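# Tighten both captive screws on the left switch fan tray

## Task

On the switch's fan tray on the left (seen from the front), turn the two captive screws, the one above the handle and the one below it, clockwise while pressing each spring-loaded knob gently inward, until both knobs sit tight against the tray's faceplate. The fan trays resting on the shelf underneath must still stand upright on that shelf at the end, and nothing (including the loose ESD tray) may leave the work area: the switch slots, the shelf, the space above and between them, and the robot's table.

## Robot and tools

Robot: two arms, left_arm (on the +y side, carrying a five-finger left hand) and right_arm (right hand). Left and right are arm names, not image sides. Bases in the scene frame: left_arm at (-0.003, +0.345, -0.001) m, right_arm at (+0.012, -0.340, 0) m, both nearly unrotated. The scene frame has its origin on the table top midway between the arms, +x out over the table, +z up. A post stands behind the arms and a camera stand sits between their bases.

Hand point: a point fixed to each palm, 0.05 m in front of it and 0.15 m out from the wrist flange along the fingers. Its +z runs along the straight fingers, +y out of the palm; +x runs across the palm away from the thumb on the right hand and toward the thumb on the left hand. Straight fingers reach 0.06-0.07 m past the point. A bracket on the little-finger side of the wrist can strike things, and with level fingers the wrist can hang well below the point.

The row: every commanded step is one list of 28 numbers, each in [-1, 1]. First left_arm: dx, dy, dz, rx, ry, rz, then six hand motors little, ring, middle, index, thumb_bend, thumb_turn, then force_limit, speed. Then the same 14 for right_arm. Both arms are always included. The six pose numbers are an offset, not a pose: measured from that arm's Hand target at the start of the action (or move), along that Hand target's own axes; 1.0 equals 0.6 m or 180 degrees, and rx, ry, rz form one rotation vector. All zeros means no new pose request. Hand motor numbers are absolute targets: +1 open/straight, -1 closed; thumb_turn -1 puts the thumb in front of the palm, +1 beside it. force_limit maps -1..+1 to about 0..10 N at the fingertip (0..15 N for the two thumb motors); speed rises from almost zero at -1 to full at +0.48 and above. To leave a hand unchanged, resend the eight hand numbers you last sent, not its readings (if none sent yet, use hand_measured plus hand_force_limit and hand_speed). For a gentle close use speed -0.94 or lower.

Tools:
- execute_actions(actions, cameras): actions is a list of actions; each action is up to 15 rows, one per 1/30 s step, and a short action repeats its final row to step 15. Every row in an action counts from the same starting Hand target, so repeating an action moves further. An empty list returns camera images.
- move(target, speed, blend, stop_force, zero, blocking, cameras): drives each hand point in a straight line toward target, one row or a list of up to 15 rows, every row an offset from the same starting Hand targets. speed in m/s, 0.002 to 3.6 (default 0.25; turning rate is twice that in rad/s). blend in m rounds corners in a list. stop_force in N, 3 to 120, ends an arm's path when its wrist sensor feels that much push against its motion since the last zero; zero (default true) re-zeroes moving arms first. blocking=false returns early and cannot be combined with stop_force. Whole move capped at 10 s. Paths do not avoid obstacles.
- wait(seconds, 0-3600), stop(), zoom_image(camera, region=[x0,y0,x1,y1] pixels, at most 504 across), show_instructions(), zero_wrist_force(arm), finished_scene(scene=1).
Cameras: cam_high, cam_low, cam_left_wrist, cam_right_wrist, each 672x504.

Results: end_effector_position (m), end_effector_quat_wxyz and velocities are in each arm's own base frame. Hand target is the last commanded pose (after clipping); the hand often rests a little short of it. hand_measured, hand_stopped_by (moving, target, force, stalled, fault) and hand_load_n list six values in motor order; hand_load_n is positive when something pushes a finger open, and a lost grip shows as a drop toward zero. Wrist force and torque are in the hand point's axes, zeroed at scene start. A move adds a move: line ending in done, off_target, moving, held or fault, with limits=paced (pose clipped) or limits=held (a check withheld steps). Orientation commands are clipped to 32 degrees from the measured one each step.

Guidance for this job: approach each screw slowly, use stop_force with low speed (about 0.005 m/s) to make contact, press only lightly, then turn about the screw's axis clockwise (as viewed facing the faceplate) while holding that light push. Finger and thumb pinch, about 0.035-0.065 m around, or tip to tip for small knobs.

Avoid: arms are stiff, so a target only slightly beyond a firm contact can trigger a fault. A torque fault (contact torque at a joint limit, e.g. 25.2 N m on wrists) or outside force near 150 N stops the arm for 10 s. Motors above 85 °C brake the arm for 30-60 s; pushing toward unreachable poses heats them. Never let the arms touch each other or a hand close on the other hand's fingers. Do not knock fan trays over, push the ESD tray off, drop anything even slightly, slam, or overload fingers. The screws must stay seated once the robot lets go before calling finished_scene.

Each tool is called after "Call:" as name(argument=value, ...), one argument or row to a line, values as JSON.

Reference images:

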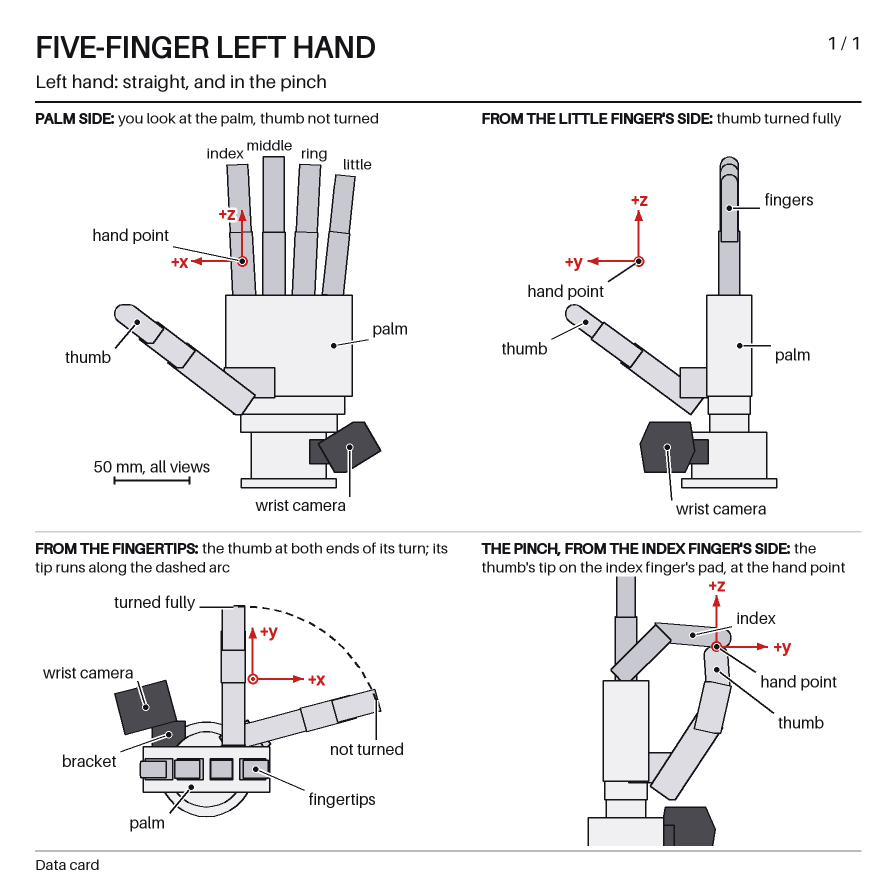

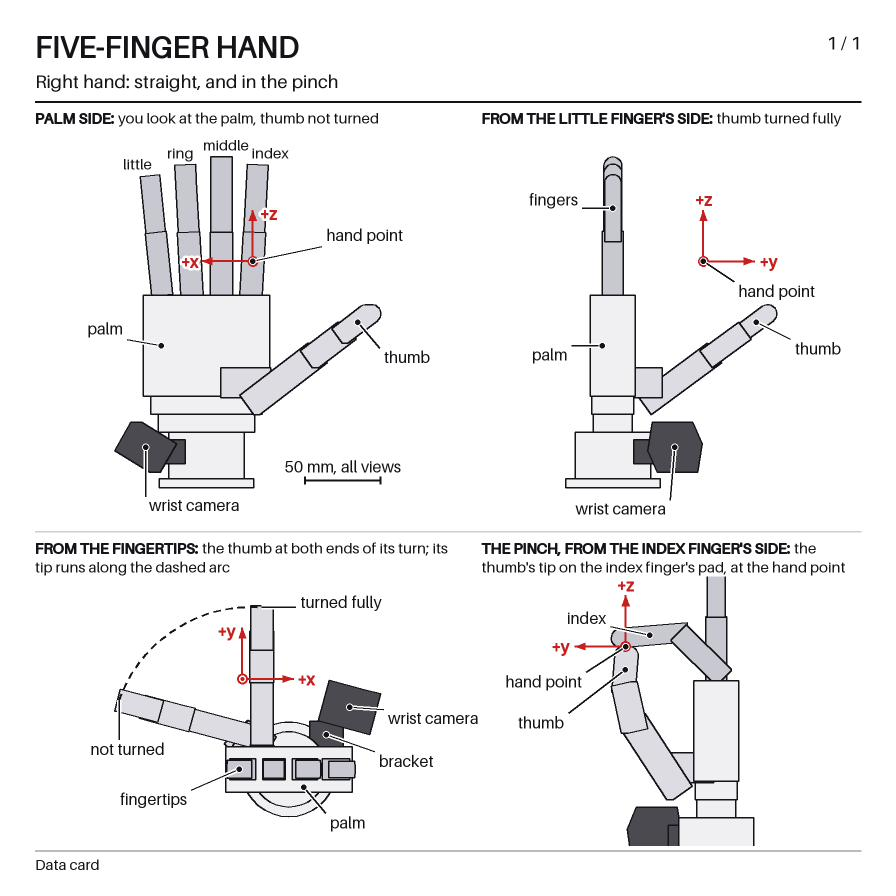

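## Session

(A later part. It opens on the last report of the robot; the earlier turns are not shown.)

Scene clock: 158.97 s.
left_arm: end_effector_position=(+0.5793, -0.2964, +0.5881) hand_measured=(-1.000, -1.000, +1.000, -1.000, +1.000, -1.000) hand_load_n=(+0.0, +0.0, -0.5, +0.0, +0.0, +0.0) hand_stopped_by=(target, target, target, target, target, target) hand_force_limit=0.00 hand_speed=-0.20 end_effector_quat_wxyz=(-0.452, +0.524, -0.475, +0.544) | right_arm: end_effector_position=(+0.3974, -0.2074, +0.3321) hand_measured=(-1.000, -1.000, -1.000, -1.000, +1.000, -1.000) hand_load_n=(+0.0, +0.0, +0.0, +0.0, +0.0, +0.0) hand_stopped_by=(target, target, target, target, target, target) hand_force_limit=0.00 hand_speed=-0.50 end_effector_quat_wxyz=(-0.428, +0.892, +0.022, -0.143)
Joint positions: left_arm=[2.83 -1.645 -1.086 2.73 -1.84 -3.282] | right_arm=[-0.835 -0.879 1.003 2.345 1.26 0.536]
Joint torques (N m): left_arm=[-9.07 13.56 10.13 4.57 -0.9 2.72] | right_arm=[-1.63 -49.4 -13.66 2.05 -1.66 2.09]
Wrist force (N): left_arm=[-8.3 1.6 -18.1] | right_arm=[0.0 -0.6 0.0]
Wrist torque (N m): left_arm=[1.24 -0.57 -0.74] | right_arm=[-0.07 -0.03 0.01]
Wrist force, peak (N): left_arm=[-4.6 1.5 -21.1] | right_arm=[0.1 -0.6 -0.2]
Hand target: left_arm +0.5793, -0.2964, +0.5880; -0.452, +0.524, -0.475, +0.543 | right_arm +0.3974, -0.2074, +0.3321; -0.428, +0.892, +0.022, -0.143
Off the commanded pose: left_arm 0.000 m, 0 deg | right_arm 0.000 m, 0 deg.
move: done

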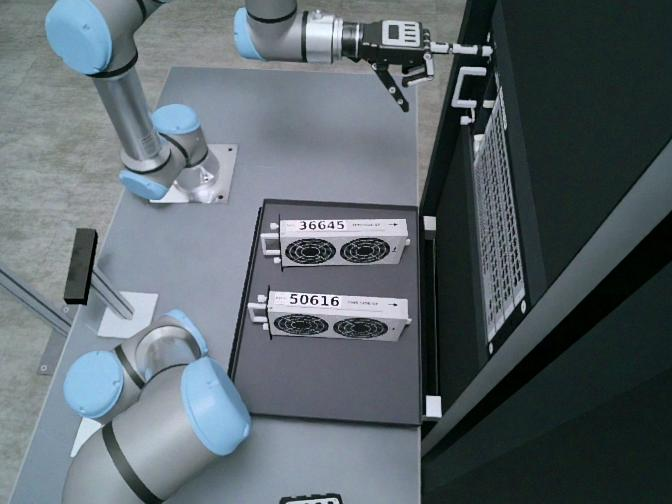

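Call:
move(
  target=[
    [0,0,-0.01,0,0,0,-1,-1,1,-1,1,-1,0,-0.1,0,0,0,0,0,0,-1,-1,-1,-1,1,-1,0,-0.5],
    [0.06862,-0.12107,-0.07,0,0,-0.4556,-1,-1,1,-1,1,-1,0,-0.1,0,0,0,0,0,0,-1,-1,-1,-1,1,-1,0,-0.5],
    [0.06862,-0.12107,-0.07,0,0,-0.4556,1,1,1,1,1,-1,0,-0.1,0,0,0,0,0,0,-1,-1,-1,-1,1,-1,0,-0.5],
  ],
  speed=0.4,
  blend=[0.003,0,0],
  cameras=["cam_high","cam_left_wrist"],
)

Call:
zoom_image(
  camera="cam_left_wrist",
  region=[390, 110, 450, 170],
)

Call:
zoom_image(
  camera="cam_high",
  region=[440, 10, 520, 90],
)

Scene clock: 162.70 s.
left_arm: end_effector_position=(+0.5361, -0.3252, +0.6657) hand_measured=(+1.000, +1.000, +1.000, +1.000, +1.000, -1.000) hand_load_n=(+0.0, +0.0, +0.0, +0.0, +0.0, +0.0) hand_stopped_by=(target, target, target, target, target, target) hand_force_limit=0.00 hand_speed=-0.10 end_effector_quat_wxyz=(+0.015, +0.707, -0.015, +0.707) | right_arm: end_effector_position=(+0.3974, -0.2074, +0.3321) hand_measured=(-1.000, -1.000, -1.000, -1.000, +1.000, -1.000) hand_load_n=(+0.0, +0.0, +0.0, +0.0, +0.0, +0.0) hand_stopped_by=(target, target, target, target, target, target) hand_force_limit=0.00 hand_speed=-0.50 end_effector_quat_wxyz=(-0.428, +0.892, +0.022, -0.143)
Joint positions: left_arm=[2.773 -1.565 -1.192 2.757 -1.896 -4.713] | right_arm=[-0.835 -0.879 1.003 2.345 1.26 0.536]
Joint torques (N m): left_arm=[6.86 28.72 31.6 0.28 2.44 -2.31] | right_arm=[-1.36 -48.39 -12.91 2.06 -1.81 1.86]
Wrist force (N): left_arm=[-0.7 0.4 -2.3] | right_arm=[0.0 -0.4 0.0]
Wrist torque (N m): left_arm=[0.16 -0.28 -0.13] | right_arm=[-0.04 -0.03 0.02]
Wrist force, peak (N): left_arm=[-8.5 1.8 -18.4] | right_arm=[0.0 -0.7 -0.2]
Hand target: left_arm +0.5361, -0.3252, +0.6657; +0.015, +0.707, -0.015, +0.707 | right_arm +0.3974, -0.2074, +0.3321; -0.428, +0.892, +0.022, -0.143
Off the commanded pose: left_arm 0.000 m, 0 deg | right_arm 0.000 m, 0 deg.
move: done
cam_left_wrist: T_world_to_cam=[[0.09037, 0.96448, 0.24823, 0.10282], [-0.53871, -0.16229, 0.82671, -0.3193], [0.83763, -0.20843, 0.50491, -0.73699]] pos_world=[0.43602, -0.3046, 0.61056]

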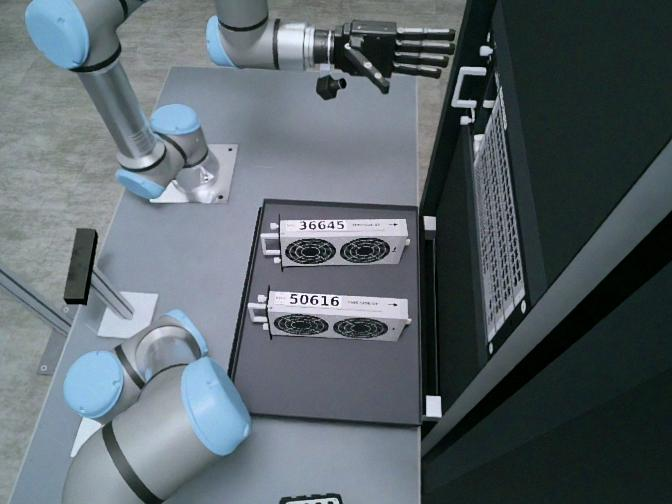

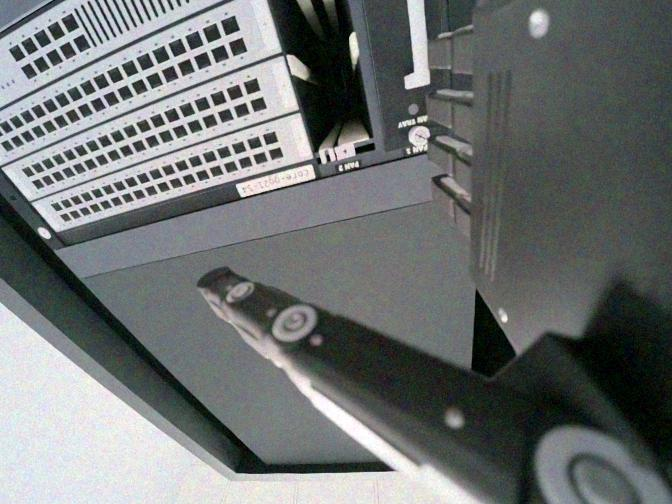

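Scaled by 8.400 from the camera's image (finer frame: 960x720).

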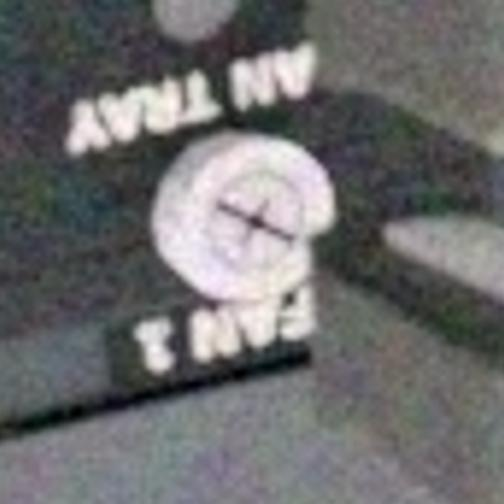

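Scaled by 6.300 from the camera's image (finer frame: 960x720).

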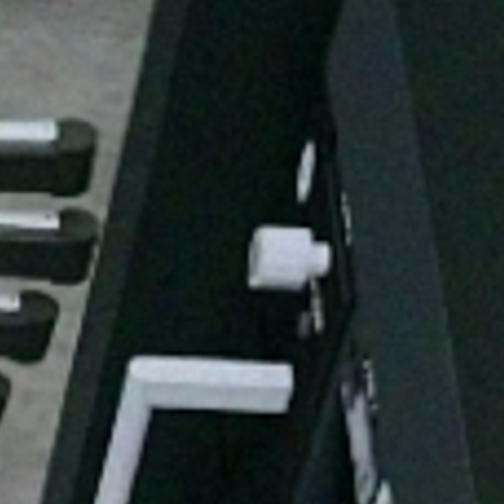

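Call:
move(
  target=[
    [0,0,0,0,0,0,-1,-1,1,-1,1,-1,0,-0.1,0,0,0,0,0,0,-1,-1,-1,-1,1,-1,0,-0.5],
    [0,0,0.0653,0,0,0,-1,-1,1,-1,1,-1,0,-0.1,0,0,0,0,0,0,-1,-1,-1,-1,1,-1,0,-0.5],
  ],
  speed=0.15,
)

Call:
move(
  target=[0,0,0.015,0,0,0,-1,-1,1,-1,1,-1,0,-0.1,0,0,0,0,0,0,-1,-1,-1,-1,1,-1,0,-0.5],
  speed=0.004,
  stop_force=5,
)

Scene clock: 164.73 s.
left_arm: end_effector_position=(+0.5752, -0.3269, +0.6656) hand_measured=(-1.000, -1.000, +1.000, -1.000, +1.000, -1.000) hand_load_n=(+0.0, +0.0, +0.0, +0.0, +0.0, +0.0) hand_stopped_by=(target, target, target, target, target, target) hand_force_limit=0.00 hand_speed=-0.10 end_effector_quat_wxyz=(+0.015, +0.707, -0.015, +0.707) | right_arm: end_effector_position=(+0.3974, -0.2074, +0.3321) hand_measured=(-1.000, -1.000, -1.000, -1.000, +1.000, -1.000) hand_load_n=(+0.0, +0.0, +0.0, +0.0, +0.0, +0.0) hand_stopped_by=(target, target, target, target, target, target) hand_force_limit=0.00 hand_speed=-0.50 end_effector_quat_wxyz=(-0.428, +0.892, +0.022, -0.143)
Joint positions: left_arm=[2.805 -1.644 -1.11 2.753 -1.865 -4.713] | right_arm=[-0.835 -0.879 1.003 2.345 1.26 0.536]
Joint torques (N m): left_arm=[-4.84 18.29 25.43 2.77 -2.98 -0.34] | right_arm=[-1.37 -48.83 -12.68 2.2 -1.65 1.83]
Wrist force (N): left_arm=[-0.4 0.2 -2.1] | right_arm=[0.0 -0.3 0.1]
Wrist torque (N m): left_arm=[0.12 -0.33 -0.09] | right_arm=[-0.02 -0.04 0.02]
Wrist force, peak (N): left_arm=[-1.4 0.1 -4.2] | right_arm=[-0.2 -0.6 -0.1]
Hand target: left_arm +0.5752, -0.3269, +0.6657; +0.015, +0.707, -0.015, +0.707 | right_arm +0.3974, -0.2074, +0.3321; -0.428, +0.892, +0.022, -0.143
Off the commanded pose: left_arm 0.000 m, 0 deg | right_arm 0.000 m, 0 deg.
move: done

Scene clock: 166.30 s.
left_arm: end_effector_position=(+0.5778, -0.3270, +0.6657) hand_measured=(-1.000, -1.000, +1.000, -1.000, +1.000, -1.000) hand_load_n=(+0.0, +0.0, +0.5, +0.0, +0.0, +0.0) hand_stopped_by=(target, target, target, target, target, target) hand_force_limit=0.00 hand_speed=-0.10 end_effector_quat_wxyz=(+0.015, +0.707, -0.015, +0.707) | right_arm: end_effector_position=(+0.3974, -0.2074, +0.3321) hand_measured=(-1.000, -1.000, -1.000, -1.000, +1.000, -1.000) hand_load_n=(+0.0, +0.0, +0.0, +0.0, +0.0, +0.0) hand_stopped_by=(target, target, target, target, target, target) hand_force_limit=0.00 hand_speed=-0.50 end_effector_quat_wxyz=(-0.428, +0.892, +0.022, -0.143)
Joint positions: left_arm=[2.807 -1.649 -1.104 2.753 -1.863 -4.713] | right_arm=[-0.835 -0.879 1.003 2.345 1.26 0.536]
Joint torques (N m): left_arm=[-8.37 31.58 9.99 3.41 -2.77 0.47] | right_arm=[-0.29 -48.08 -13.82 2.19 -1.43 1.75]
Wrist force (N): left_arm=[-0.4 0.0 -7.4] | right_arm=[0.1 -0.5 -0.1]
Wrist torque (N m): left_arm=[0.44 -0.47 -0.08] | right_arm=[-0.04 -0.05 0.02]
Wrist force, peak (N): left_arm=[-0.4 0.1 -10.6] | right_arm=[0.0 -0.6 -0.1]
Hand target: left_arm +0.5778, -0.3270, +0.6657; +0.015, +0.707, -0.015, +0.707 (not the last commanded pose) | right_arm +0.3974, -0.2074, +0.3321; -0.428, +0.892, +0.022, -0.143
Off the commanded pose: left_arm 0.006 m, 0 deg | right_arm 0.000 m, 0 deg.
move: contact (left_arm)

Call:
move(
  target=[0,0,-0.00417,0,0,0,-1,-1,1,-1,1,-1,0,-0.1,0,0,0,0,0,0,-1,-1,-1,-1,1,-1,0,-0.5],
  speed=0.02,
)

Call:
move(
  target=[0,0,0.00167,0,0,0,-1,-1,1,-1,1,-1,0,-0.1,0,0,0,0,0,0,-1,-1,-1,-1,1,-1,0,-0.5],
  speed=0.01,
)

Call:
move(
  target=[0,0,0.00083,0,0,0,-1,-1,1,-1,1,-1,0,-0.1,0,0,0,0,0,0,-1,-1,-1,-1,1,-1,0,-0.5],
  speed=0.01,
  cameras=["cam_high"],
)

Call:
zoom_image(
  camera="cam_high",
  region=[465, 30, 505, 70],
)

Call:
move(
  target=[0,0,0.00083,0,0,0,-1,-1,1,-1,1,-1,0,-0.1,0,0,0,0,0,0,-1,-1,-1,-1,1,-1,0,-0.5],
  speed=0.01,
)

Call:
move(
  target=[0,0,0.00083,0,0,0,-1,-1,1,-1,1,-1,0,-0.1,0,0,0,0,0,0,-1,-1,-1,-1,1,-1,0,-0.5],
  speed=0.01,
  cameras=["cam_high"],
)

Call:
zoom_image(
  camera="cam_high",
  region=[465, 30, 505, 70],
)

Scene clock: 167.30 s.
left_arm: end_effector_position=(+0.5752, -0.3269, +0.6656) hand_measured=(-1.000, -1.000, +1.000, -1.000, +1.000, -1.000) hand_load_n=(+0.0, +0.0, +0.0, +0.0, +0.0, -0.5) hand_stopped_by=(target, target, target, target, target, target) hand_force_limit=0.00 hand_speed=-0.10 end_effector_quat_wxyz=(+0.015, +0.707, -0.015, +0.707) | right_arm: end_effector_position=(+0.3974, -0.2074, +0.3321) hand_measured=(-1.000, -1.000, -1.000, -1.000, +1.000, -1.000) hand_load_n=(+0.0, +0.0, +0.0, +0.0, +0.0, +0.0) hand_stopped_by=(target, target, target, target, target, target) hand_force_limit=0.00 hand_speed=-0.50 end_effector_quat_wxyz=(-0.428, +0.892, +0.022, -0.143)
Joint positions: left_arm=[2.805 -1.644 -1.11 2.754 -1.865 -4.713] | right_arm=[-0.835 -0.879 1.003 2.345 1.26 0.536]
Joint torques (N m): left_arm=[7.04 17.95 33.43 1.83 1.04 0.6] | right_arm=[-1.18 -46.8 -13.51 2.11 -1.55 1.79]
Wrist force (N): left_arm=[-0.7 0.1 -2.5] | right_arm=[0.0 -0.3 0.1]
Wrist torque (N m): left_arm=[0.13 -0.34 -0.10] | right_arm=[-0.02 -0.04 0.02]
Wrist force, peak (N): left_arm=[-0.2 0.2 -7.5] | right_arm=[-0.1 -0.6 -0.3]
Hand target: left_arm +0.5753, -0.3269, +0.6657; +0.015, +0.707, -0.015, +0.707 | right_arm +0.3974, -0.2074, +0.3321; -0.428, +0.892, +0.022, -0.143
Off the commanded pose: left_arm 0.000 m, 0 deg | right_arm 0.000 m, 0 deg.
move: done

Scene clock: 167.80 s.
left_arm: end_effector_position=(+0.5763, -0.3269, +0.6657) hand_measured=(-1.000, -1.000, +1.000, -1.000, +1.000, -1.000) hand_load_n=(+0.0, +0.0, +0.0, +0.0, +0.0, +0.0) hand_stopped_by=(target, target, target, target, target, target) hand_force_limit=0.00 hand_speed=-0.10 end_effector_quat_wxyz=(+0.015, +0.707, -0.015, +0.707) | right_arm: end_effector_position=(+0.3974, -0.2074, +0.3321) hand_measured=(-1.000, -1.000, -1.000, -1.000, +1.000, -1.000) hand_load_n=(+0.0, +0.0, +0.0, +0.0, +0.0, +0.0) hand_stopped_by=(target, target, target, target, target, target) hand_force_limit=0.00 hand_speed=-0.50 end_effector_quat_wxyz=(-0.428, +0.892, +0.022, -0.143)
Joint positions: left_arm=[2.806 -1.646 -1.108 2.753 -1.864 -4.713] | right_arm=[-0.835 -0.879 1.003 2.345 1.26 0.536]
Joint torques (N m): left_arm=[4.37 31.19 12.28 0.05 1.79 0.35] | right_arm=[-1.72 -48.46 -13.17 2.04 -1.45 1.95]
Wrist force (N): left_arm=[-0.3 0.5 -4.2] | right_arm=[-0.2 -0.5 -0.1]
Wrist torque (N m): left_arm=[0.28 -0.39 -0.09] | right_arm=[-0.04 -0.01 0.00]
Wrist force, peak (N): left_arm=[-0.2 0.6 -4.8] | right_arm=[0.0 -0.6 -0.2]
Hand target: left_arm +0.5763, -0.3269, +0.6657; +0.015, +0.707, -0.015, +0.707 | right_arm +0.3974, -0.2074, +0.3321; -0.428, +0.892, +0.022, -0.143
Off the commanded pose: left_arm 0.000 m, 0 deg | right_arm 0.000 m, 0 deg.
move: done

Scene clock: 168.30 s.
left_arm: end_effector_position=(+0.5768, -0.3270, +0.6656) hand_measured=(-1.000, -1.000, +1.000, -1.000, +1.000, -1.000) hand_load_n=(+0.0, +0.0, +0.0, +0.0, +0.0, -0.5) hand_stopped_by=(target, target, target, target, target, target) hand_force_limit=0.00 hand_speed=-0.10 end_effector_quat_wxyz=(+0.015, +0.707, -0.015, +0.707) | right_arm: end_effector_position=(+0.3974, -0.2074, +0.3321) hand_measured=(-1.000, -1.000, -1.000, -1.000, +1.000, -1.000) hand_load_n=(+0.0, +0.0, +0.5, +0.0, +0.0, +0.0) hand_stopped_by=(target, target, target, target, target, target) hand_force_limit=0.00 hand_speed=-0.50 end_effector_quat_wxyz=(-0.428, +0.892, +0.022, -0.143)
Joint positions: left_arm=[2.806 -1.647 -1.107 2.753 -1.864 -4.713] | right_arm=[-0.835 -0.879 1.003 2.345 1.26 0.536]
Joint torques (N m): left_arm=[6.4 22.62 30.84 0.29 2.35 0.24] | right_arm=[-1.22 -48.73 -12.87 2.06 -1.52 1.91]
Wrist force (N): left_arm=[-0.4 0.3 -4.7] | right_arm=[0.1 -0.5 -0.2]
Wrist torque (N m): left_arm=[0.29 -0.40 -0.09] | right_arm=[-0.03 -0.03 0.02]
Wrist force, peak (N): left_arm=[-0.1 0.4 -4.9] | right_arm=[-0.3 -0.6 -0.2]
Hand target: left_arm +0.5768, -0.3270, +0.6657; +0.015, +0.707, -0.015, +0.707 | right_arm +0.3974, -0.2074, +0.3321; -0.428, +0.892, +0.022, -0.143
Off the commanded pose: left_arm 0.000 m, 0 deg | right_arm 0.000 m, 0 deg.
move: done

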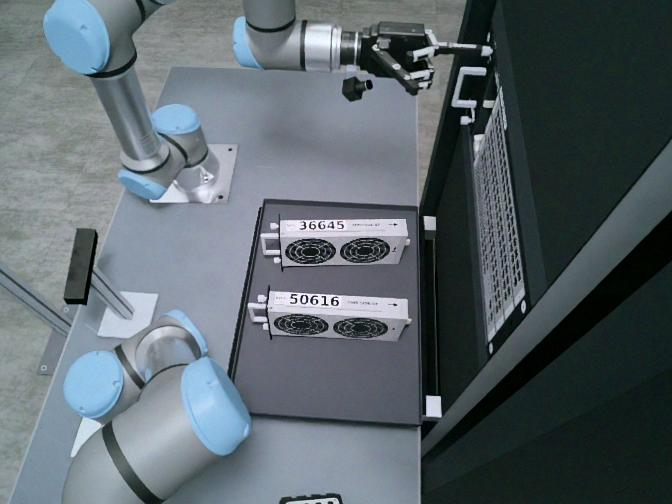

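Scaled by 12.600 from the camera's image (finer frame: 960x720).

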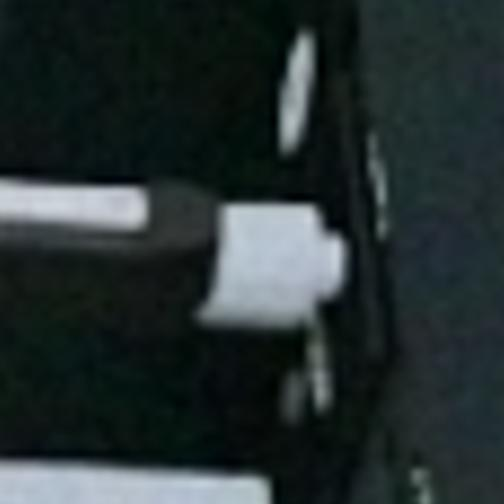

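Scene clock: 168.80 s.
left_arm: end_effector_position=(+0.5773, -0.3270, +0.6657) hand_measured=(-1.000, -1.000, +1.000, -1.000, +1.000, -1.000) hand_load_n=(+0.0, +0.0, +0.0, +0.0, +0.0, +0.0) hand_stopped_by=(target, target, target, target, target, target) hand_force_limit=0.00 hand_speed=-0.10 end_effector_quat_wxyz=(+0.015, +0.707, -0.015, +0.707) | right_arm: end_effector_position=(+0.3974, -0.2074, +0.3321) hand_measured=(-1.000, -1.000, -1.000, -1.000, +1.000, -1.000) hand_load_n=(+0.0, +0.0, +0.0, +0.0, +0.0, +0.0) hand_stopped_by=(target, target, target, target, target, target) hand_force_limit=0.00 hand_speed=-0.50 end_effector_quat_wxyz=(-0.428, +0.892, +0.022, -0.143)
Joint positions: left_arm=[2.806 -1.648 -1.106 2.753 -1.863 -4.713] | right_arm=[-0.835 -0.879 1.003 2.345 1.26 0.536]
Joint torques (N m): left_arm=[4.83 27.92 17.01 0.23 2.12 0.33] | right_arm=[-2.32 -47.87 -13.55 2.01 -1.47 1.81]
Wrist force (N): left_arm=[-0.3 0.1 -5.0] | right_arm=[-0.1 -0.5 -0.1]
Wrist torque (N m): left_arm=[0.28 -0.41 -0.08] | right_arm=[-0.04 -0.02 0.01]
Wrist force, peak (N): left_arm=[-0.4 0.4 -5.2] | right_arm=[0.1 -0.6 0.0]
Hand target: left_arm +0.5773, -0.3270, +0.6657; +0.015, +0.707, -0.015, +0.707 | right_arm +0.3974, -0.2074, +0.3321; -0.428, +0.892, +0.022, -0.143
Off the commanded pose: left_arm 0.000 m, 0 deg | right_arm 0.000 m, 0 deg.
move: done

Scene clock: 169.30 s.
left_arm: end_effector_position=(+0.5778, -0.3270, +0.6657) hand_measured=(-1.000, -1.000, +1.000, -1.000, +1.000, -1.000) hand_load_n=(+0.0, +0.5, +0.0, +0.0, +0.0, -0.5) hand_stopped_by=(target, target, target, target, target, target) hand_force_limit=0.00 hand_speed=-0.10 end_effector_quat_wxyz=(+0.015, +0.707, -0.015, +0.707) | right_arm: end_effector_position=(+0.3974, -0.2074, +0.3321) hand_measured=(-1.000, -1.000, -1.000, -1.000, +1.000, -1.000) hand_load_n=(+0.0, +0.0, +0.0, +0.5, +0.0, +0.0) hand_stopped_by=(target, target, target, target, target, target) hand_force_limit=0.00 hand_speed=-0.50 end_effector_quat_wxyz=(-0.428, +0.892, +0.022, -0.143)
Joint positions: left_arm=[2.807 -1.649 -1.104 2.753 -1.863 -4.713] | right_arm=[-0.835 -0.879 1.003 2.345 1.26 0.536]
Joint torques (N m): left_arm=[6.51 22.02 26.69 0.62 2.38 0.27] | right_arm=[-0.58 -48.44 -13.72 2.13 -1.39 1.82]
Wrist force (N): left_arm=[0.0 0.1 -7.2] | right_arm=[0.0 -0.5 -0.1]
Wrist torque (N m): left_arm=[0.42 -0.48 -0.07] | right_arm=[-0.04 -0.02 0.01]
Wrist force, peak (N): left_arm=[0.3 0.3 -7.3] | right_arm=[0.0 -0.6 -0.1]
Hand target: left_arm +0.5778, -0.3270, +0.6657; +0.015, +0.707, -0.015, +0.707 | right_arm +0.3974, -0.2074, +0.3321; -0.428, +0.892, +0.022, -0.143
Off the commanded pose: left_arm 0.000 m, 0 deg | right_arm 0.000 m, 0 deg.
move: done

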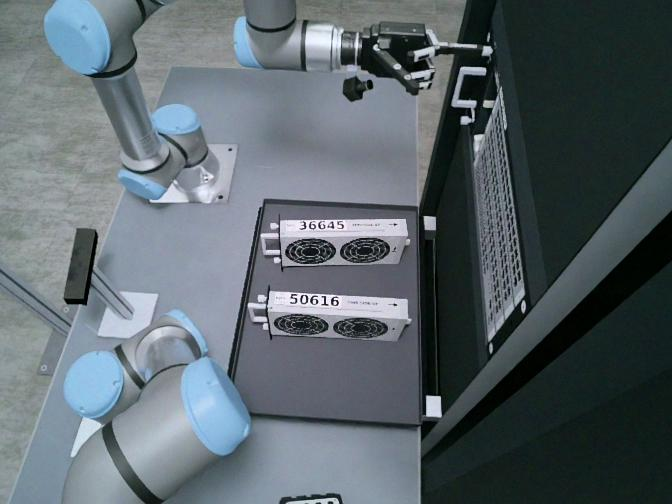

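Scaled by 12.600 from the camera's image (finer frame: 960x720).

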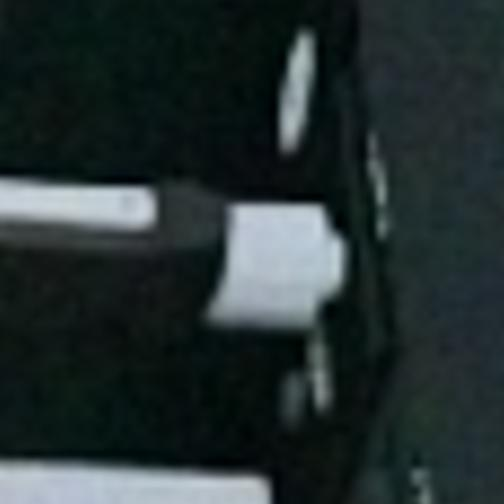

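Call:
move(
  target=[0,0,0.0004,0,0,0,-1,-1,1,-1,1,-1,0,-0.1,0,0,0,0,0,0,-1,-1,-1,-1,1,-1,0,-0.5],
  speed=0.005,
)

Call:
move(
  target=[
    [-0.02156,0.00516,0,0,0,0.06667,-1,-1,1,-1,1,-1,0,-0.1,0,0,0,0,0,0,-1,-1,-1,-1,1,-1,0,-0.5],
    [-0.04373,0.00573,0,0,0,0.13333,-1,-1,1,-1,1,-1,0,-0.1,0,0,0,0,0,0,-1,-1,-1,-1,1,-1,0,-0.5],
    [-0.06553,0.00167,0,0,0,0.2,-1,-1,1,-1,1,-1,0,-0.1,0,0,0,0,0,0,-1,-1,-1,-1,1,-1,0,-0.5],
    [-0.086,-0.00683,0,0,0,0.26667,-1,-1,1,-1,1,-1,0,-0.1,0,0,0,0,0,0,-1,-1,-1,-1,1,-1,0,-0.5],
    [-0.10427,-0.0194,0,0,0,0.33333,-1,-1,1,-1,1,-1,0,-0.1,0,0,0,0,0,0,-1,-1,-1,-1,1,-1,0,-0.5],
    [-0.11952,-0.0355,0,0,0,0.4,-1,-1,1,-1,1,-1,0,-0.1,0,0,0,0,0,0,-1,-1,-1,-1,1,-1,0,-0.5],
    [-0.13109,-0.05441,0,0,0,0.46667,-1,-1,1,-1,1,-1,0,-0.1,0,0,0,0,0,0,-1,-1,-1,-1,1,-1,0,-0.5],
    [-0.13847,-0.07532,0,0,0,0.53333,-1,-1,1,-1,1,-1,0,-0.1,0,0,0,0,0,0,-1,-1,-1,-1,1,-1,0,-0.5],
    [-0.14135,-0.0973,0,0,0,0.6,-1,-1,1,-1,1,-1,0,-0.1,0,0,0,0,0,0,-1,-1,-1,-1,1,-1,0,-0.5],
    [-0.1396,-0.1194,0,0,0,0.66667,-1,-1,1,-1,1,-1,0,-0.1,0,0,0,0,0,0,-1,-1,-1,-1,1,-1,0,-0.5],
    [-0.13329,-0.14066,0,0,0,0.73333,-1,-1,1,-1,1,-1,0,-0.1,0,0,0,0,0,0,-1,-1,-1,-1,1,-1,0,-0.5],
    [-0.12269,-0.16014,0,0,0,0.8,-1,-1,1,-1,1,-1,0,-0.1,0,0,0,0,0,0,-1,-1,-1,-1,1,-1,0,-0.5],
    [-0.10828,-0.17699,0,0,0,0.86667,-1,-1,1,-1,1,-1,0,-0.1,0,0,0,0,0,0,-1,-1,-1,-1,1,-1,0,-0.5],
    [-0.09068,-0.19047,0,0,0,0.93333,-1,-1,1,-1,1,-1,0,-0.1,0,0,0,0,0,0,-1,-1,-1,-1,1,-1,0,-0.5],
    [-0.07067,-0.2,0,0,0,1,-1,-1,1,-1,1,-1,0,-0.1,0,0,0,0,0,0,-1,-1,-1,-1,1,-1,0,-0.5],
  ],
  speed=0.35,
  blend=[0.002,0.002,0.002,0.002,0.002,0.002,0.002,0.002,0.002,0.002,0.002,0.002,0.002,0.002,0],
  cameras=["cam_high"],
)

Call:
zoom_image(
  camera="cam_high",
  region=[465, 30, 505, 70],
)

Scene clock: 170.27 s.
left_arm: end_effector_position=(+0.5780, -0.3270, +0.6657) hand_measured=(-1.000, -1.000, +1.000, -1.000, +1.000, -1.000) hand_load_n=(+0.0, +0.0, +0.0, +0.0, +0.0, +0.0) hand_stopped_by=(target, target, target, target, target, target) hand_force_limit=0.00 hand_speed=-0.10 end_effector_quat_wxyz=(+0.015, +0.707, -0.015, +0.707) | right_arm: end_effector_position=(+0.3974, -0.2074, +0.3321) hand_measured=(-1.000, -1.000, -1.000, -1.000, +1.000, -1.000) hand_load_n=(+0.0, +0.0, +0.0, +0.0, +0.0, +0.0) hand_stopped_by=(target, target, target, target, target, target) hand_force_limit=0.00 hand_speed=-0.50 end_effector_quat_wxyz=(-0.428, +0.892, +0.022, -0.143)
Joint positions: left_arm=[2.807 -1.649 -1.104 2.753 -1.863 -4.713] | right_arm=[-0.835 -0.879 1.003 2.345 1.26 0.536]
Joint torques (N m): left_arm=[10.79 14.42 29.05 0.48 2.99 0.44] | right_arm=[-1.1 -48.21 -13.39 1.9 -1.33 1.92]
Wrist force (N): left_arm=[0.0 0.4 -12.7] | right_arm=[0.1 -0.4 -0.2]
Wrist torque (N m): left_arm=[0.79 -0.64 -0.06] | right_arm=[-0.02 -0.03 0.02]
Wrist force, peak (N): left_arm=[0.0 0.4 -12.7] | right_arm=[0.1 -0.7 -0.1]
Hand target: left_arm +0.5780, -0.3270, +0.6657; +0.015, +0.707, -0.015, +0.707 | right_arm +0.3974, -0.2074, +0.3321; -0.428, +0.892, +0.022, -0.143
Off the commanded pose: left_arm 0.000 m, 0 deg | right_arm 0.000 m, 0 deg.
move: done

Scene clock: 175.27 s.
left_arm: end_effector_position=(+0.5831, -0.2072, +0.6232) hand_measured=(-1.000, -1.000, +1.000, -1.000, +1.000, -1.000) hand_load_n=(+0.0, +0.0, -1.5, +0.0, +0.0, +0.5) hand_stopped_by=(target, target, target, target, target, target) hand_force_limit=0.00 hand_speed=-0.10 end_effector_quat_wxyz=(+0.707, +0.015, +0.707, -0.015) | right_arm: end_effector_position=(+0.3974, -0.2074, +0.3321) hand_measured=(-1.000, -1.000, -1.000, -1.000, +1.000, -1.000) hand_load_n=(+0.0, +0.0, +0.0, +0.0, +0.0, +0.0) hand_stopped_by=(target, target, target, target, target, target) hand_force_limit=0.00 hand_speed=-0.50 end_effector_quat_wxyz=(-0.428, +0.892, +0.022, -0.143)
Joint positions: left_arm=[2.806 -1.671 -1.027 2.697 -1.864 -1.572] | right_arm=[-0.835 -0.879 1.003 2.345 1.26 0.536]
Joint torques (N m): left_arm=[6.14 31.38 9.39 1.08 1.09 2.94] | right_arm=[-1.08 -48.67 -13.49 2.16 -1.46 2.09]
Wrist force (N): left_arm=[-1.4 2.7 -3.4] | right_arm=[0.0 -0.5 -0.1]
Wrist torque (N m): left_arm=[0.30 -0.13 -0.16] | right_arm=[-0.04 -0.02 0.02]
Wrist force, peak (N): left_arm=[0.4 0.3 -16.7] | right_arm=[-0.1 -0.7 -0.1]
Hand target: left_arm +0.5831, -0.2071, +0.6232; +0.707, +0.015, +0.707, -0.015 | right_arm +0.3974, -0.2074, +0.3321; -0.428, +0.892, +0.022, -0.143
Off the commanded pose: left_arm 0.000 m, 0 deg | right_arm 0.000 m, 0 deg.
move: done

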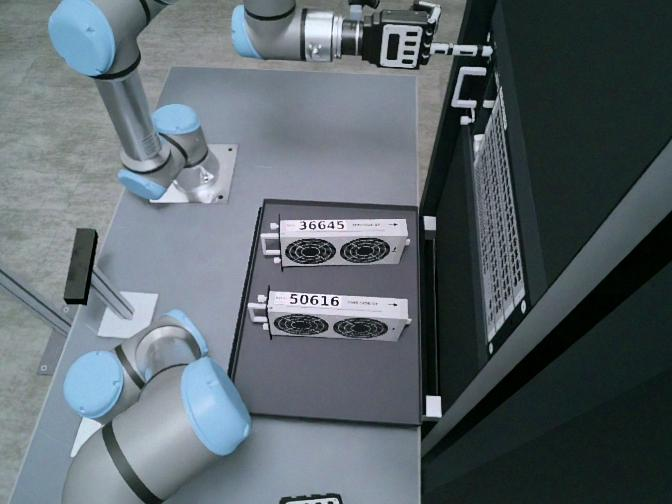

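Scaled by 12.600 from the camera's image (finer frame: 960x720).

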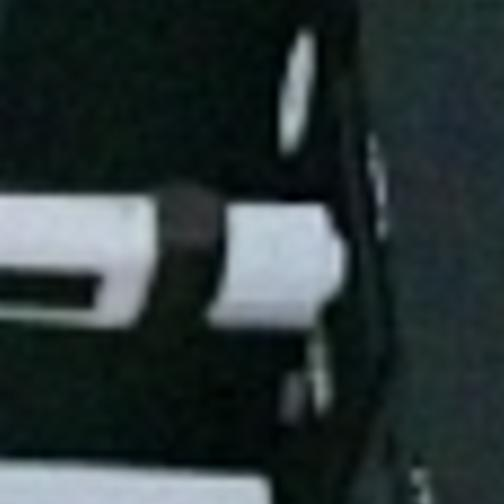

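Call:
move(
  target=[0,0,0.01,0,0,0,-1,-1,1,-1,1,-1,0,-0.1,0,0,0,0,0,0,-1,-1,-1,-1,1,-1,0,-0.5],
  speed=0.003,
  stop_force=6,
)

Scene clock: 176.37 s.
left_arm: end_effector_position=(+0.5834, -0.2071, +0.6232) hand_measured=(-1.000, -1.000, +1.000, -1.000, +1.000, -1.000) hand_load_n=(+0.5, +0.0, -1.5, +0.0, +0.0, +0.0) hand_stopped_by=(target, target, target, target, target, target) hand_force_limit=0.00 hand_speed=-0.10 end_effector_quat_wxyz=(+0.707, +0.015, +0.707, -0.015) | right_arm: end_effector_position=(+0.3974, -0.2074, +0.3321) hand_measured=(-1.000, -1.000, -1.000, -1.000, +1.000, -1.000) hand_load_n=(+0.0, +0.0, +0.0, +0.0, +0.0, +0.0) hand_stopped_by=(target, target, target, target, target, target) hand_force_limit=0.00 hand_speed=-0.50 end_effector_quat_wxyz=(-0.428, +0.892, +0.022, -0.143)
Joint positions: left_arm=[2.806 -1.672 -1.026 2.697 -1.863 -1.571] | right_arm=[-0.835 -0.879 1.003 2.345 1.26 0.536]
Joint torques (N m): left_arm=[-8.04 28.06 8.42 3.21 -2.61 2] | right_arm=[-0.27 -48.06 -13.48 2.12 -1.37 2]
Wrist force (N): left_arm=[-2.7 2.6 -10.1] | right_arm=[0.2 -0.4 0.0]
Wrist torque (N m): left_arm=[0.69 -0.25 -0.33] | right_arm=[-0.02 -0.05 0.03]
Wrist force, peak (N): left_arm=[-1.8 2.7 -12.2] | right_arm=[-0.1 -0.5 -0.1]
Hand target: left_arm +0.5834, -0.2071, +0.6232; +0.707, +0.015, +0.707, -0.015 (not the last commanded pose) | right_arm +0.3974, -0.2074, +0.3321; -0.428, +0.892, +0.022, -0.143
Off the commanded pose: left_arm 0.006 m, 0 deg | right_arm 0.000 m, 0 deg.
move: contact (left_arm)

Call:
move(
  target=[
    [-0.02156,0.00516,0,0,0,0.06667,-1,-1,1,-1,1,-1,0,-0.1,0,0,0,0,0,0,-1,-1,-1,-1,1,-1,0,-0.5],
    [-0.04373,0.00573,0,0,0,0.13333,-1,-1,1,-1,1,-1,0,-0.1,0,0,0,0,0,0,-1,-1,-1,-1,1,-1,0,-0.5],
    [-0.06553,0.00167,0,0,0,0.2,-1,-1,1,-1,1,-1,0,-0.1,0,0,0,0,0,0,-1,-1,-1,-1,1,-1,0,-0.5],
    [-0.086,-0.00683,0,0,0,0.26667,-1,-1,1,-1,1,-1,0,-0.1,0,0,0,0,0,0,-1,-1,-1,-1,1,-1,0,-0.5],
    [-0.10427,-0.0194,0,0,0,0.33333,-1,-1,1,-1,1,-1,0,-0.1,0,0,0,0,0,0,-1,-1,-1,-1,1,-1,0,-0.5],
    [-0.11952,-0.0355,0,0,0,0.4,-1,-1,1,-1,1,-1,0,-0.1,0,0,0,0,0,0,-1,-1,-1,-1,1,-1,0,-0.5],
    [-0.13109,-0.05441,0,0,0,0.46667,-1,-1,1,-1,1,-1,0,-0.1,0,0,0,0,0,0,-1,-1,-1,-1,1,-1,0,-0.5],
    [-0.13847,-0.07532,0,0,0,0.53333,-1,-1,1,-1,1,-1,0,-0.1,0,0,0,0,0,0,-1,-1,-1,-1,1,-1,0,-0.5],
  ],
  speed=0.35,
  blend=[0.002,0.002,0.002,0.002,0.002,0.002,0.002,0],
)

Call:
move(
  target=[0,0,0.01,0,0,0,-1,-1,1,-1,1,-1,0,-0.1,0,0,0,0,0,0,-1,-1,-1,-1,1,-1,0,-0.5],
  speed=0.003,
  stop_force=5,
)

Scene clock: 179.50 s.
left_arm: end_effector_position=(+0.5815, -0.2522, +0.7062) hand_measured=(-1.000, -1.000, +1.000, -1.000, +1.000, -1.000) hand_load_n=(+0.0, +0.0, +0.0, +0.0, +0.0, +0.0) hand_stopped_by=(target, target, target, target, target, target) hand_force_limit=0.00 hand_speed=-0.10 end_effector_quat_wxyz=(+0.484, +0.535, +0.462, +0.515) | right_arm: end_effector_position=(+0.3974, -0.2074, +0.3321) hand_measured=(-1.000, -1.000, -1.000, -1.000, +1.000, -1.000) hand_load_n=(+0.0, +0.0, +0.0, +0.0, +0.0, +0.5) hand_stopped_by=(target, target, target, target, target, target) hand_force_limit=0.00 hand_speed=-0.50 end_effector_quat_wxyz=(-0.428, +0.892, +0.022, -0.143)
Joint positions: left_arm=[2.784 -1.674 -1.054 2.727 -1.886 0.104] | right_arm=[-0.835 -0.879 1.003 2.345 1.26 0.536]
Joint torques (N m): left_arm=[9.55 27.76 19.75 1.29 3.17 2.53] | right_arm=[-1 -48.26 -13.38 2.32 -1.38 1.86]
Wrist force (N): left_arm=[0.2 -0.6 -5.1] | right_arm=[-0.1 -0.2 0.1]
Wrist torque (N m): left_arm=[0.25 -0.19 0.24] | right_arm=[-0.01 -0.01 0.02]
Wrist force, peak (N): left_arm=[-3.0 2.4 -10.4] | right_arm=[0.1 -0.7 0.0]
Hand target: left_arm +0.5815, -0.2523, +0.7063; +0.484, +0.536, +0.462, +0.515 | right_arm +0.3974, -0.2074, +0.3321; -0.428, +0.892, +0.022, -0.143
Off the commanded pose: left_arm 0.000 m, 0 deg | right_arm 0.000 m, 0 deg.
move: done

Scene clock: 180.43 s.
left_arm: end_effector_position=(+0.5817, -0.2522, +0.7063) hand_measured=(-1.000, -1.000, +1.000, -1.000, +1.000, -1.000) hand_load_n=(+0.0, +0.0, +0.0, +0.0, +0.0, +0.0) hand_stopped_by=(target, target, target, target, target, target) hand_force_limit=0.00 hand_speed=-0.10 end_effector_quat_wxyz=(+0.484, +0.536, +0.462, +0.515) | right_arm: end_effector_position=(+0.3974, -0.2074, +0.3321) hand_measured=(-1.000, -1.000, -1.000, -1.000, +1.000, -1.000) hand_load_n=(+0.0, +0.0, +0.0, +0.0, +0.0, +0.0) hand_stopped_by=(target, target, target, target, target, target) hand_force_limit=0.00 hand_speed=-0.50 end_effector_quat_wxyz=(-0.428, +0.892, +0.022, -0.143)
Joint positions: left_arm=[2.784 -1.674 -1.054 2.727 -1.885 0.104] | right_arm=[-0.835 -0.879 1.003 2.345 1.26 0.536]
Joint torques (N m): left_arm=[-7.16 29.67 11.4 3.89 -1.38 0.74] | right_arm=[-1.4 -47.98 -14.23 2.33 -1.39 2.01]
Wrist force (N): left_arm=[1.5 -0.5 -11.8] | right_arm=[0.1 -0.5 -0.1]
Wrist torque (N m): left_arm=[0.67 -0.48 0.21] | right_arm=[-0.04 -0.05 0.02]
Wrist force, peak (N): left_arm=[1.1 -0.7 -13.7] | right_arm=[0.0 -0.6 -0.4]
Hand target: left_arm +0.5817, -0.2523, +0.7063; +0.484, +0.536, +0.462, +0.515 (not the last commanded pose) | right_arm +0.3974, -0.2074, +0.3321; -0.428, +0.892, +0.022, -0.143
Off the commanded pose: left_arm 0.006 m, 0 deg | right_arm 0.000 m, 0 deg.
move: contact (left_arm)

Call:
move(
  target=[
    [-0.02156,0.00516,0.0001,0,0,0.06667,-1,-1,1,-1,1,-1,0,-0.1,0,0,0,0,0,0,-1,-1,-1,-1,1,-1,0,-0.5],
    [-0.04373,0.00573,0.0001,0,0,0.13333,-1,-1,1,-1,1,-1,0,-0.1,0,0,0,0,0,0,-1,-1,-1,-1,1,-1,0,-0.5],
    [-0.06553,0.00167,0.0002,0,0,0.2,-1,-1,1,-1,1,-1,0,-0.1,0,0,0,0,0,0,-1,-1,-1,-1,1,-1,0,-0.5],
    [-0.086,-0.00683,0.0002,0,0,0.26667,-1,-1,1,-1,1,-1,0,-0.1,0,0,0,0,0,0,-1,-1,-1,-1,1,-1,0,-0.5],
    [-0.10427,-0.0194,0.0002,0,0,0.33333,-1,-1,1,-1,1,-1,0,-0.1,0,0,0,0,0,0,-1,-1,-1,-1,1,-1,0,-0.5],
    [-0.11952,-0.0355,0.0003,0,0,0.4,-1,-1,1,-1,1,-1,0,-0.1,0,0,0,0,0,0,-1,-1,-1,-1,1,-1,0,-0.5],
    [-0.13109,-0.05441,0.0003,0,0,0.46667,-1,-1,1,-1,1,-1,0,-0.1,0,0,0,0,0,0,-1,-1,-1,-1,1,-1,0,-0.5],
    [-0.13847,-0.07532,0.0003,0,0,0.53333,-1,-1,1,-1,1,-1,0,-0.1,0,0,0,0,0,0,-1,-1,-1,-1,1,-1,0,-0.5],
    [-0.14135,-0.0973,0.0003,0,0,0.6,-1,-1,1,-1,1,-1,0,-0.1,0,0,0,0,0,0,-1,-1,-1,-1,1,-1,0,-0.5],
    [-0.1396,-0.1194,0.0004,0,0,0.66667,-1,-1,1,-1,1,-1,0,-0.1,0,0,0,0,0,0,-1,-1,-1,-1,1,-1,0,-0.5],
    [-0.13329,-0.14066,0.0004,0,0,0.73333,-1,-1,1,-1,1,-1,0,-0.1,0,0,0,0,0,0,-1,-1,-1,-1,1,-1,0,-0.5],
    [-0.12269,-0.16014,0.0004,0,0,0.8,-1,-1,1,-1,1,-1,0,-0.1,0,0,0,0,0,0,-1,-1,-1,-1,1,-1,0,-0.5],
    [-0.10828,-0.17699,0.0005,0,0,0.86667,-1,-1,1,-1,1,-1,0,-0.1,0,0,0,0,0,0,-1,-1,-1,-1,1,-1,0,-0.5],
    [-0.09068,-0.19047,0.0005,0,0,0.93333,-1,-1,1,-1,1,-1,0,-0.1,0,0,0,0,0,0,-1,-1,-1,-1,1,-1,0,-0.5],
    [-0.07067,-0.2,0.0005,0,0,1,-1,-1,1,-1,1,-1,0,-0.1,0,0,0,0,0,0,-1,-1,-1,-1,1,-1,0,-0.5],
  ],
  speed=0.35,
  blend=[0.002,0.002,0.002,0.002,0.002,0.002,0.002,0.002,0.002,0.002,0.002,0.002,0.002,0.002,0],
)

Call:
move(
  target=[0,0,0.01,0,0,0,-1,-1,1,-1,1,-1,0,-0.1,0,0,0,0,0,0,-1,-1,-1,-1,1,-1,0,-0.5],
  speed=0.003,
  stop_force=5,
)

Scene clock: 186.03 s.
left_arm: end_effector_position=(+0.5807, -0.2819, +0.5825) hand_measured=(-1.000, -1.000, +1.000, -1.000, +1.000, -1.000) hand_load_n=(+0.0, -0.5, +0.0, +0.0, +0.0, +0.0) hand_stopped_by=(target, target, target, target, target, target) hand_force_limit=0.00 hand_speed=-0.10 end_effector_quat_wxyz=(+0.515, -0.462, +0.535, -0.484) | right_arm: end_effector_position=(+0.3974, -0.2074, +0.3321) hand_measured=(-1.000, -1.000, -1.000, -1.000, +1.000, -1.000) hand_load_n=(+0.0, +0.0, +0.0, +0.0, +0.0, +0.0) hand_stopped_by=(target, target, target, target, target, target) hand_force_limit=0.00 hand_speed=-0.50 end_effector_quat_wxyz=(-0.428, +0.892, +0.022, -0.143)
Joint positions: left_arm=[2.83 -1.649 -1.075 2.723 -1.839 3.245] | right_arm=[-0.835 -0.879 1.003 2.345 1.26 0.536]
Joint torques (N m): left_arm=[-9.64 20.24 9.04 4.12 -1.51 2.7] | right_arm=[-0.08 -47.96 -13.25 1.97 -1.22 1.84]
Wrist force (N): left_arm=[-7.3 2.0 -13.9] | right_arm=[0.0 -0.3 0.1]
Wrist torque (N m): left_arm=[1.04 -0.37 -0.70] | right_arm=[-0.03 -0.03 0.02]
Wrist force, peak (N): left_arm=[-3.2 -0.6 -16.8] | right_arm=[-0.1 -0.6 0.1]
Hand target: left_arm +0.5807, -0.2819, +0.5825; +0.515, -0.462, +0.536, -0.484 | right_arm +0.3974, -0.2074, +0.3321; -0.428, +0.892, +0.022, -0.143
Off the commanded pose: left_arm 0.000 m, 0 deg | right_arm 0.000 m, 0 deg.
move: done

Scene clock: 186.97 s.
left_arm: end_effector_position=(+0.5808, -0.2819, +0.5824) hand_measured=(-1.000, -1.000, +1.000, -1.000, +1.000, -1.000) hand_load_n=(+0.0, +0.0, +0.0, +0.0, +0.0, +0.0) hand_stopped_by=(target, target, target, target, target, target) hand_force_limit=0.00 hand_speed=-0.10 end_effector_quat_wxyz=(+0.515, -0.462, +0.536, -0.484) | right_arm: end_effector_position=(+0.3974, -0.2074, +0.3321) hand_measured=(-1.000, -1.000, -1.000, -1.000, +1.000, -1.000) hand_load_n=(+0.0, +0.0, +0.0, +0.0, +0.0, +0.0) hand_stopped_by=(target, target, target, target, target, target) hand_force_limit=0.00 hand_speed=-0.50 end_effector_quat_wxyz=(-0.428, +0.892, +0.022, -0.143)
Joint positions: left_arm=[2.83 -1.649 -1.075 2.723 -1.839 3.246] | right_arm=[-0.835 -0.879 1.003 2.345 1.26 0.536]
Joint torques (N m): left_arm=[-2.51 22.81 8.28 2.72 1.74 0.66] | right_arm=[-0.21 -47.51 -13.26 2.19 -1.36 2.03]
Wrist force (N): left_arm=[-8.3 0.9 -19.9] | right_arm=[0.3 -0.3 0.0]
Wrist torque (N m): left_arm=[1.32 -0.57 -0.83] | right_arm=[-0.02 -0.08 0.05]
Wrist force, peak (N): left_arm=[-8.4 2.0 -22.4] | right_arm=[0.1 -0.5 0.0]
Hand target: left_arm +0.5808, -0.2820, +0.5824; +0.515, -0.462, +0.536, -0.484 (not the last commanded pose) | right_arm +0.3974, -0.2074, +0.3321; -0.428, +0.892, +0.022, -0.143
Off the commanded pose: left_arm 0.006 m, 0 deg | right_arm 0.000 m, 0 deg.
move: contact (left_arm)

Call:
move(
  target=[
    [0,0,-0.0035,0,0,0,-1,-1,1,-1,1,-1,0,-0.1,0,0,0,0,0,0,-1,-1,-1,-1,1,-1,0,-0.5],
    [0,0.005,-0.0035,0,0,0,-1,-1,1,-1,1,-1,0,-0.1,0,0,0,0,0,0,-1,-1,-1,-1,1,-1,0,-0.5],
  ],
  speed=0.02,
)

Call:
move(
  target=[0,0,0.01,0,0,0,-1,-1,1,-1,1,-1,0,-0.1,0,0,0,0,0,0,-1,-1,-1,-1,1,-1,0,-0.5],
  speed=0.004,
  stop_force=8,
)

Call:
move(
  target=[
    [-0.02208,0.00511,0.0001,0,0,0.06667,-1,-1,1,-1,1,-1,0,-0.1,0,0,0,0,0,0,-1,-1,-1,-1,1,-1,0,-0.5],
    [-0.04474,0.00551,0.0001,0,0,0.13333,-1,-1,1,-1,1,-1,0,-0.1,0,0,0,0,0,0,-1,-1,-1,-1,1,-1,0,-0.5],
    [-0.067,0.00119,0.0002,0,0,0.2,-1,-1,1,-1,1,-1,0,-0.1,0,0,0,0,0,0,-1,-1,-1,-1,1,-1,0,-0.5],
    [-0.08786,-0.00765,0.0002,0,0,0.26667,-1,-1,1,-1,1,-1,0,-0.1,0,0,0,0,0,0,-1,-1,-1,-1,1,-1,0,-0.5],
    [-0.10644,-0.02065,0.0002,0,0,0.33333,-1,-1,1,-1,1,-1,0,-0.1,0,0,0,0,0,0,-1,-1,-1,-1,1,-1,0,-0.5],
    [-0.12189,-0.03723,0.0003,0,0,0.4,-1,-1,1,-1,1,-1,0,-0.1,0,0,0,0,0,0,-1,-1,-1,-1,1,-1,0,-0.5],
    [-0.13358,-0.05665,0.0003,0,0,0.46667,-1,-1,1,-1,1,-1,0,-0.1,0,0,0,0,0,0,-1,-1,-1,-1,1,-1,0,-0.5],
  ],
  speed=0.35,
  blend=[0.002,0.002,0.002,0.002,0.002,0.002,0],
)

Call:
move(
  target=[
    [-0.02208,0.00511,0.0001,0,0,0.06667,-1,-1,1,-1,1,-1,0,-0.1,0,0,0,0,0,0,-1,-1,-1,-1,1,-1,0,-0.5],
    [-0.04474,0.00551,0.0001,0,0,0.13333,-1,-1,1,-1,1,-1,0,-0.1,0,0,0,0,0,0,-1,-1,-1,-1,1,-1,0,-0.5],
    [-0.067,0.00119,0.0002,0,0,0.2,-1,-1,1,-1,1,-1,0,-0.1,0,0,0,0,0,0,-1,-1,-1,-1,1,-1,0,-0.5],
    [-0.08786,-0.00765,0.0002,0,0,0.26667,-1,-1,1,-1,1,-1,0,-0.1,0,0,0,0,0,0,-1,-1,-1,-1,1,-1,0,-0.5],
    [-0.10644,-0.02065,0.0002,0,0,0.33333,-1,-1,1,-1,1,-1,0,-0.1,0,0,0,0,0,0,-1,-1,-1,-1,1,-1,0,-0.5],
    [-0.12189,-0.03723,0.0003,0,0,0.4,-1,-1,1,-1,1,-1,0,-0.1,0,0,0,0,0,0,-1,-1,-1,-1,1,-1,0,-0.5],
    [-0.13358,-0.05665,0.0003,0,0,0.46667,-1,-1,1,-1,1,-1,0,-0.1,0,0,0,0,0,0,-1,-1,-1,-1,1,-1,0,-0.5],
  ],
  speed=0.35,
  blend=[0.002,0.002,0.002,0.002,0.002,0.002,0],
  cameras=["cam_high"],
)

Call:
zoom_image(
  camera="cam_high",
  region=[465, 30, 505, 70],
)

Scene clock: 188.60 s.
left_arm: end_effector_position=(+0.5787, -0.2816, +0.5794) hand_measured=(-1.000, -1.000, +1.000, -1.000, +1.000, -1.000) hand_load_n=(+0.0, +0.0, +0.0, +0.0, +0.0, +0.0) hand_stopped_by=(target, target, target, target, target, target) hand_force_limit=0.00 hand_speed=-0.10 end_effector_quat_wxyz=(+0.515, -0.462, +0.536, -0.484) | right_arm: end_effector_position=(+0.3974, -0.2074, +0.3321) hand_measured=(-1.000, -1.000, -1.000, -1.000, +1.000, -1.000) hand_load_n=(+0.0, +0.0, +0.0, +0.0, +0.5, +0.0) hand_stopped_by=(target, target, target, target, target, target) hand_force_limit=0.00 hand_speed=-0.50 end_effector_quat_wxyz=(-0.428, +0.892, +0.022, -0.143)
Joint positions: left_arm=[2.83 -1.641 -1.092 2.732 -1.84 3.246] | right_arm=[-0.835 -0.879 1.003 2.345 1.26 0.536]
Joint torques (N m): left_arm=[8.5 19.68 30.36 -0.26 3.14 -1.91] | right_arm=[-0.39 -46.82 -13.81 2.2 -1.36 2.04]
Wrist force (N): left_arm=[-0.2 2.0 -0.8] | right_arm=[0.2 -0.6 -0.1]
Wrist torque (N m): left_arm=[0.24 -0.15 -0.35] | right_arm=[-0.05 -0.05 0.03]
Wrist force, peak (N): left_arm=[-8.5 0.9 -20.3] | right_arm=[0.2 -0.5 -0.3]
Hand target: left_arm +0.5787, -0.2816, +0.5794; +0.515, -0.462, +0.536, -0.484 | right_arm +0.3974, -0.2074, +0.3321; -0.428, +0.892, +0.022, -0.143
Off the commanded pose: left_arm 0.000 m, 0 deg | right_arm 0.000 m, 0 deg.
move: done

Scene clock: 190.03 s.
left_arm: end_effector_position=(+0.5807, -0.2816, +0.5794) hand_measured=(-1.000, -1.000, +1.000, -1.000, +1.000, -1.000) hand_load_n=(+0.0, +0.0, -0.5, +0.0, +0.0, +0.0) hand_stopped_by=(target, target, target, target, target, target) hand_force_limit=0.00 hand_speed=-0.10 end_effector_quat_wxyz=(+0.515, -0.462, +0.536, -0.484) | right_arm: end_effector_position=(+0.3974, -0.2074, +0.3321) hand_measured=(-1.000, -1.000, -1.000, -1.000, +1.000, -1.000) hand_load_n=(+0.0, +0.0, +0.0, +0.0, +0.0, +0.0) hand_stopped_by=(target, target, target, target, target, target) hand_force_limit=0.00 hand_speed=-0.50 end_effector_quat_wxyz=(-0.428, +0.892, +0.022, -0.143)
Joint positions: left_arm=[2.831 -1.645 -1.087 2.732 -1.838 3.246] | right_arm=[-0.835 -0.879 1.003 2.345 1.26 0.536]
Joint torques (N m): left_arm=[-7.03 28.98 10.04 3.69 -2.75 -1.25] | right_arm=[-0.4 -47.77 -13.58 2.27 -1.13 1.8]
Wrist force (N): left_arm=[-0.4 2.2 -10.6] | right_arm=[0.1 -0.3 -0.2]
Wrist torque (N m): left_arm=[0.78 -0.42 -0.37] | right_arm=[-0.01 -0.04 0.03]
Wrist force, peak (N): left_arm=[-0.8 3.0 -13.3] | right_arm=[0.3 -0.5 0.1]
Hand target: left_arm +0.5807, -0.2816, +0.5794; +0.515, -0.462, +0.536, -0.484 (not the last commanded pose) | right_arm +0.3974, -0.2074, +0.3321; -0.428, +0.892, +0.022, -0.143
Off the commanded pose: left_arm 0.004 m, 0 deg | right_arm 0.000 m, 0 deg.
move: contact (left_arm)

Scene clock: 192.67 s.
left_arm: end_effector_position=(+0.5842, -0.2056, +0.6215) hand_measured=(-1.000, -1.000, +1.000, -1.000, +1.000, -1.000) hand_load_n=(+0.0, +0.0, -6.0, +0.5, +0.0, +0.5) hand_stopped_by=(target, target, target, target, target, target) hand_force_limit=0.00 hand_speed=-0.10 end_effector_quat_wxyz=(+0.707, +0.015, +0.707, -0.015) end_effector_velocity=(+0.000, +0.000, +0.001) end_effector_angular_velocity=(+0.004, -0.001, +0.000) | right_arm: end_effector_position=(+0.3974, -0.2074, +0.3321) hand_measured=(-1.000, -1.000, -1.000, -1.000, +1.000, -1.000) hand_load_n=(+0.0, +0.0, +0.0, +0.0, +0.0, +0.0) hand_stopped_by=(target, target, target, target, target, target) hand_force_limit=0.00 hand_speed=-0.50 end_effector_quat_wxyz=(-0.428, +0.892, +0.022, -0.143)
Joint positions: left_arm=[2.81 -1.669 -1.033 2.702 -1.859 4.711] | right_arm=[-0.835 -0.879 1.003 2.345 1.26 0.536]
Joint velocities: left_arm=[0 0 0 0 0 0.005] | right_arm=[within noise]
Joint torques (N m): left_arm=[6.43 23.35 6.28 1.13 1.41 2.96] | right_arm=[0.33 -48.05 -13.92 2.24 -1.31 1.82]
Wrist force (N): left_arm=[-9.1 7.1 -12.8] | right_arm=[0.0 -0.5 -0.2]
Wrist torque (N m): left_arm=[0.79 -0.27 -0.75] | right_arm=[-0.04 -0.03 0.02]
Wrist force, peak (N): left_arm=[-8.7 6.8 -14.3] | right_arm=[0.1 -0.6 0.0]
Hand target: left_arm +0.5842, -0.2055, +0.6216; +0.707, +0.015, +0.707, -0.015 | right_arm +0.3974, -0.2074, +0.3321; -0.428, +0.892, +0.022, -0.143
Off the commanded pose: left_arm 0.000 m, 0 deg | right_arm 0.000 m, 0 deg.
move: done

Scene clock: 195.30 s.
left_arm: end_effector_position=(+0.5830, -0.2395, +0.7017) hand_measured=(-1.000, -1.000, +0.998, -1.000, +1.000, -1.000) hand_load_n=(+0.0, +0.0, -10.0, +0.0, +0.0, +0.0) hand_stopped_by=(target, target, target, target, target, target) hand_force_limit=0.00 hand_speed=-0.10 end_effector_quat_wxyz=(+0.536, +0.484, +0.516, +0.461) | right_arm: end_effector_position=(+0.3974, -0.2074, +0.3321) hand_measured=(-1.000, -1.000, -1.000, -1.000, +1.000, -1.000) hand_load_n=(+0.0, +0.0, +0.0, +0.0, +0.0, +0.0) hand_stopped_by=(target, target, target, target, target, target) hand_force_limit=0.00 hand_speed=-0.50 end_effector_quat_wxyz=(-0.428, +0.892, +0.022, -0.143)
Joint positions: left_arm=[2.785 -1.677 -1.044 2.721 -1.884 6.177] | right_arm=[-0.835 -0.879 1.003 2.345 1.26 0.536]
Joint torques (N m): left_arm=[5.63 20.25 13.57 0.18 5.91 2.73] | right_arm=[0.08 -47.07 -14.77 2.5 -1.16 1.83]
Wrist force (N): left_arm=[8.5 9.3 -13.9] | right_arm=[-0.1 0.0 0.0]
Wrist torque (N m): left_arm=[0.62 -0.22 0.47] | right_arm=[0.03 -0.01 0.02]
Wrist force, peak (N): left_arm=[10.0 11.6 -13.8] | right_arm=[0.0 -0.7 -0.2]
Hand target: left_arm +0.5830, -0.2395, +0.7017; +0.535, +0.484, +0.515, +0.461 | right_arm +0.3974, -0.2074, +0.3321; -0.428, +0.892, +0.022, -0.143
Off the commanded pose: left_arm 0.000 m, 0 deg | right_arm 0.000 m, 0 deg.
move: done

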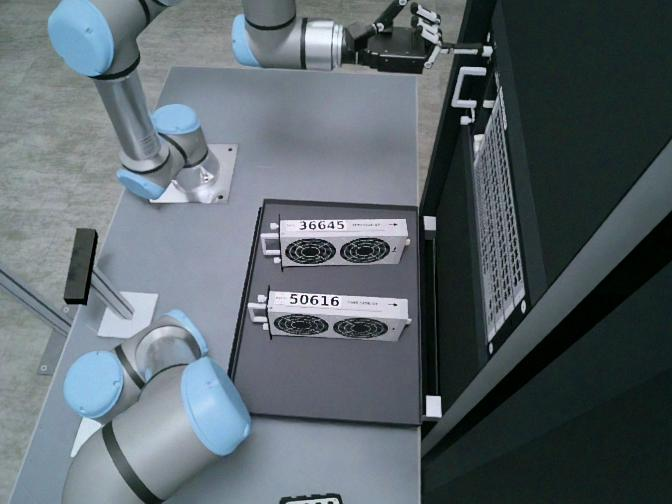

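Scaled by 12.600 from the camera's image (finer frame: 960x720).

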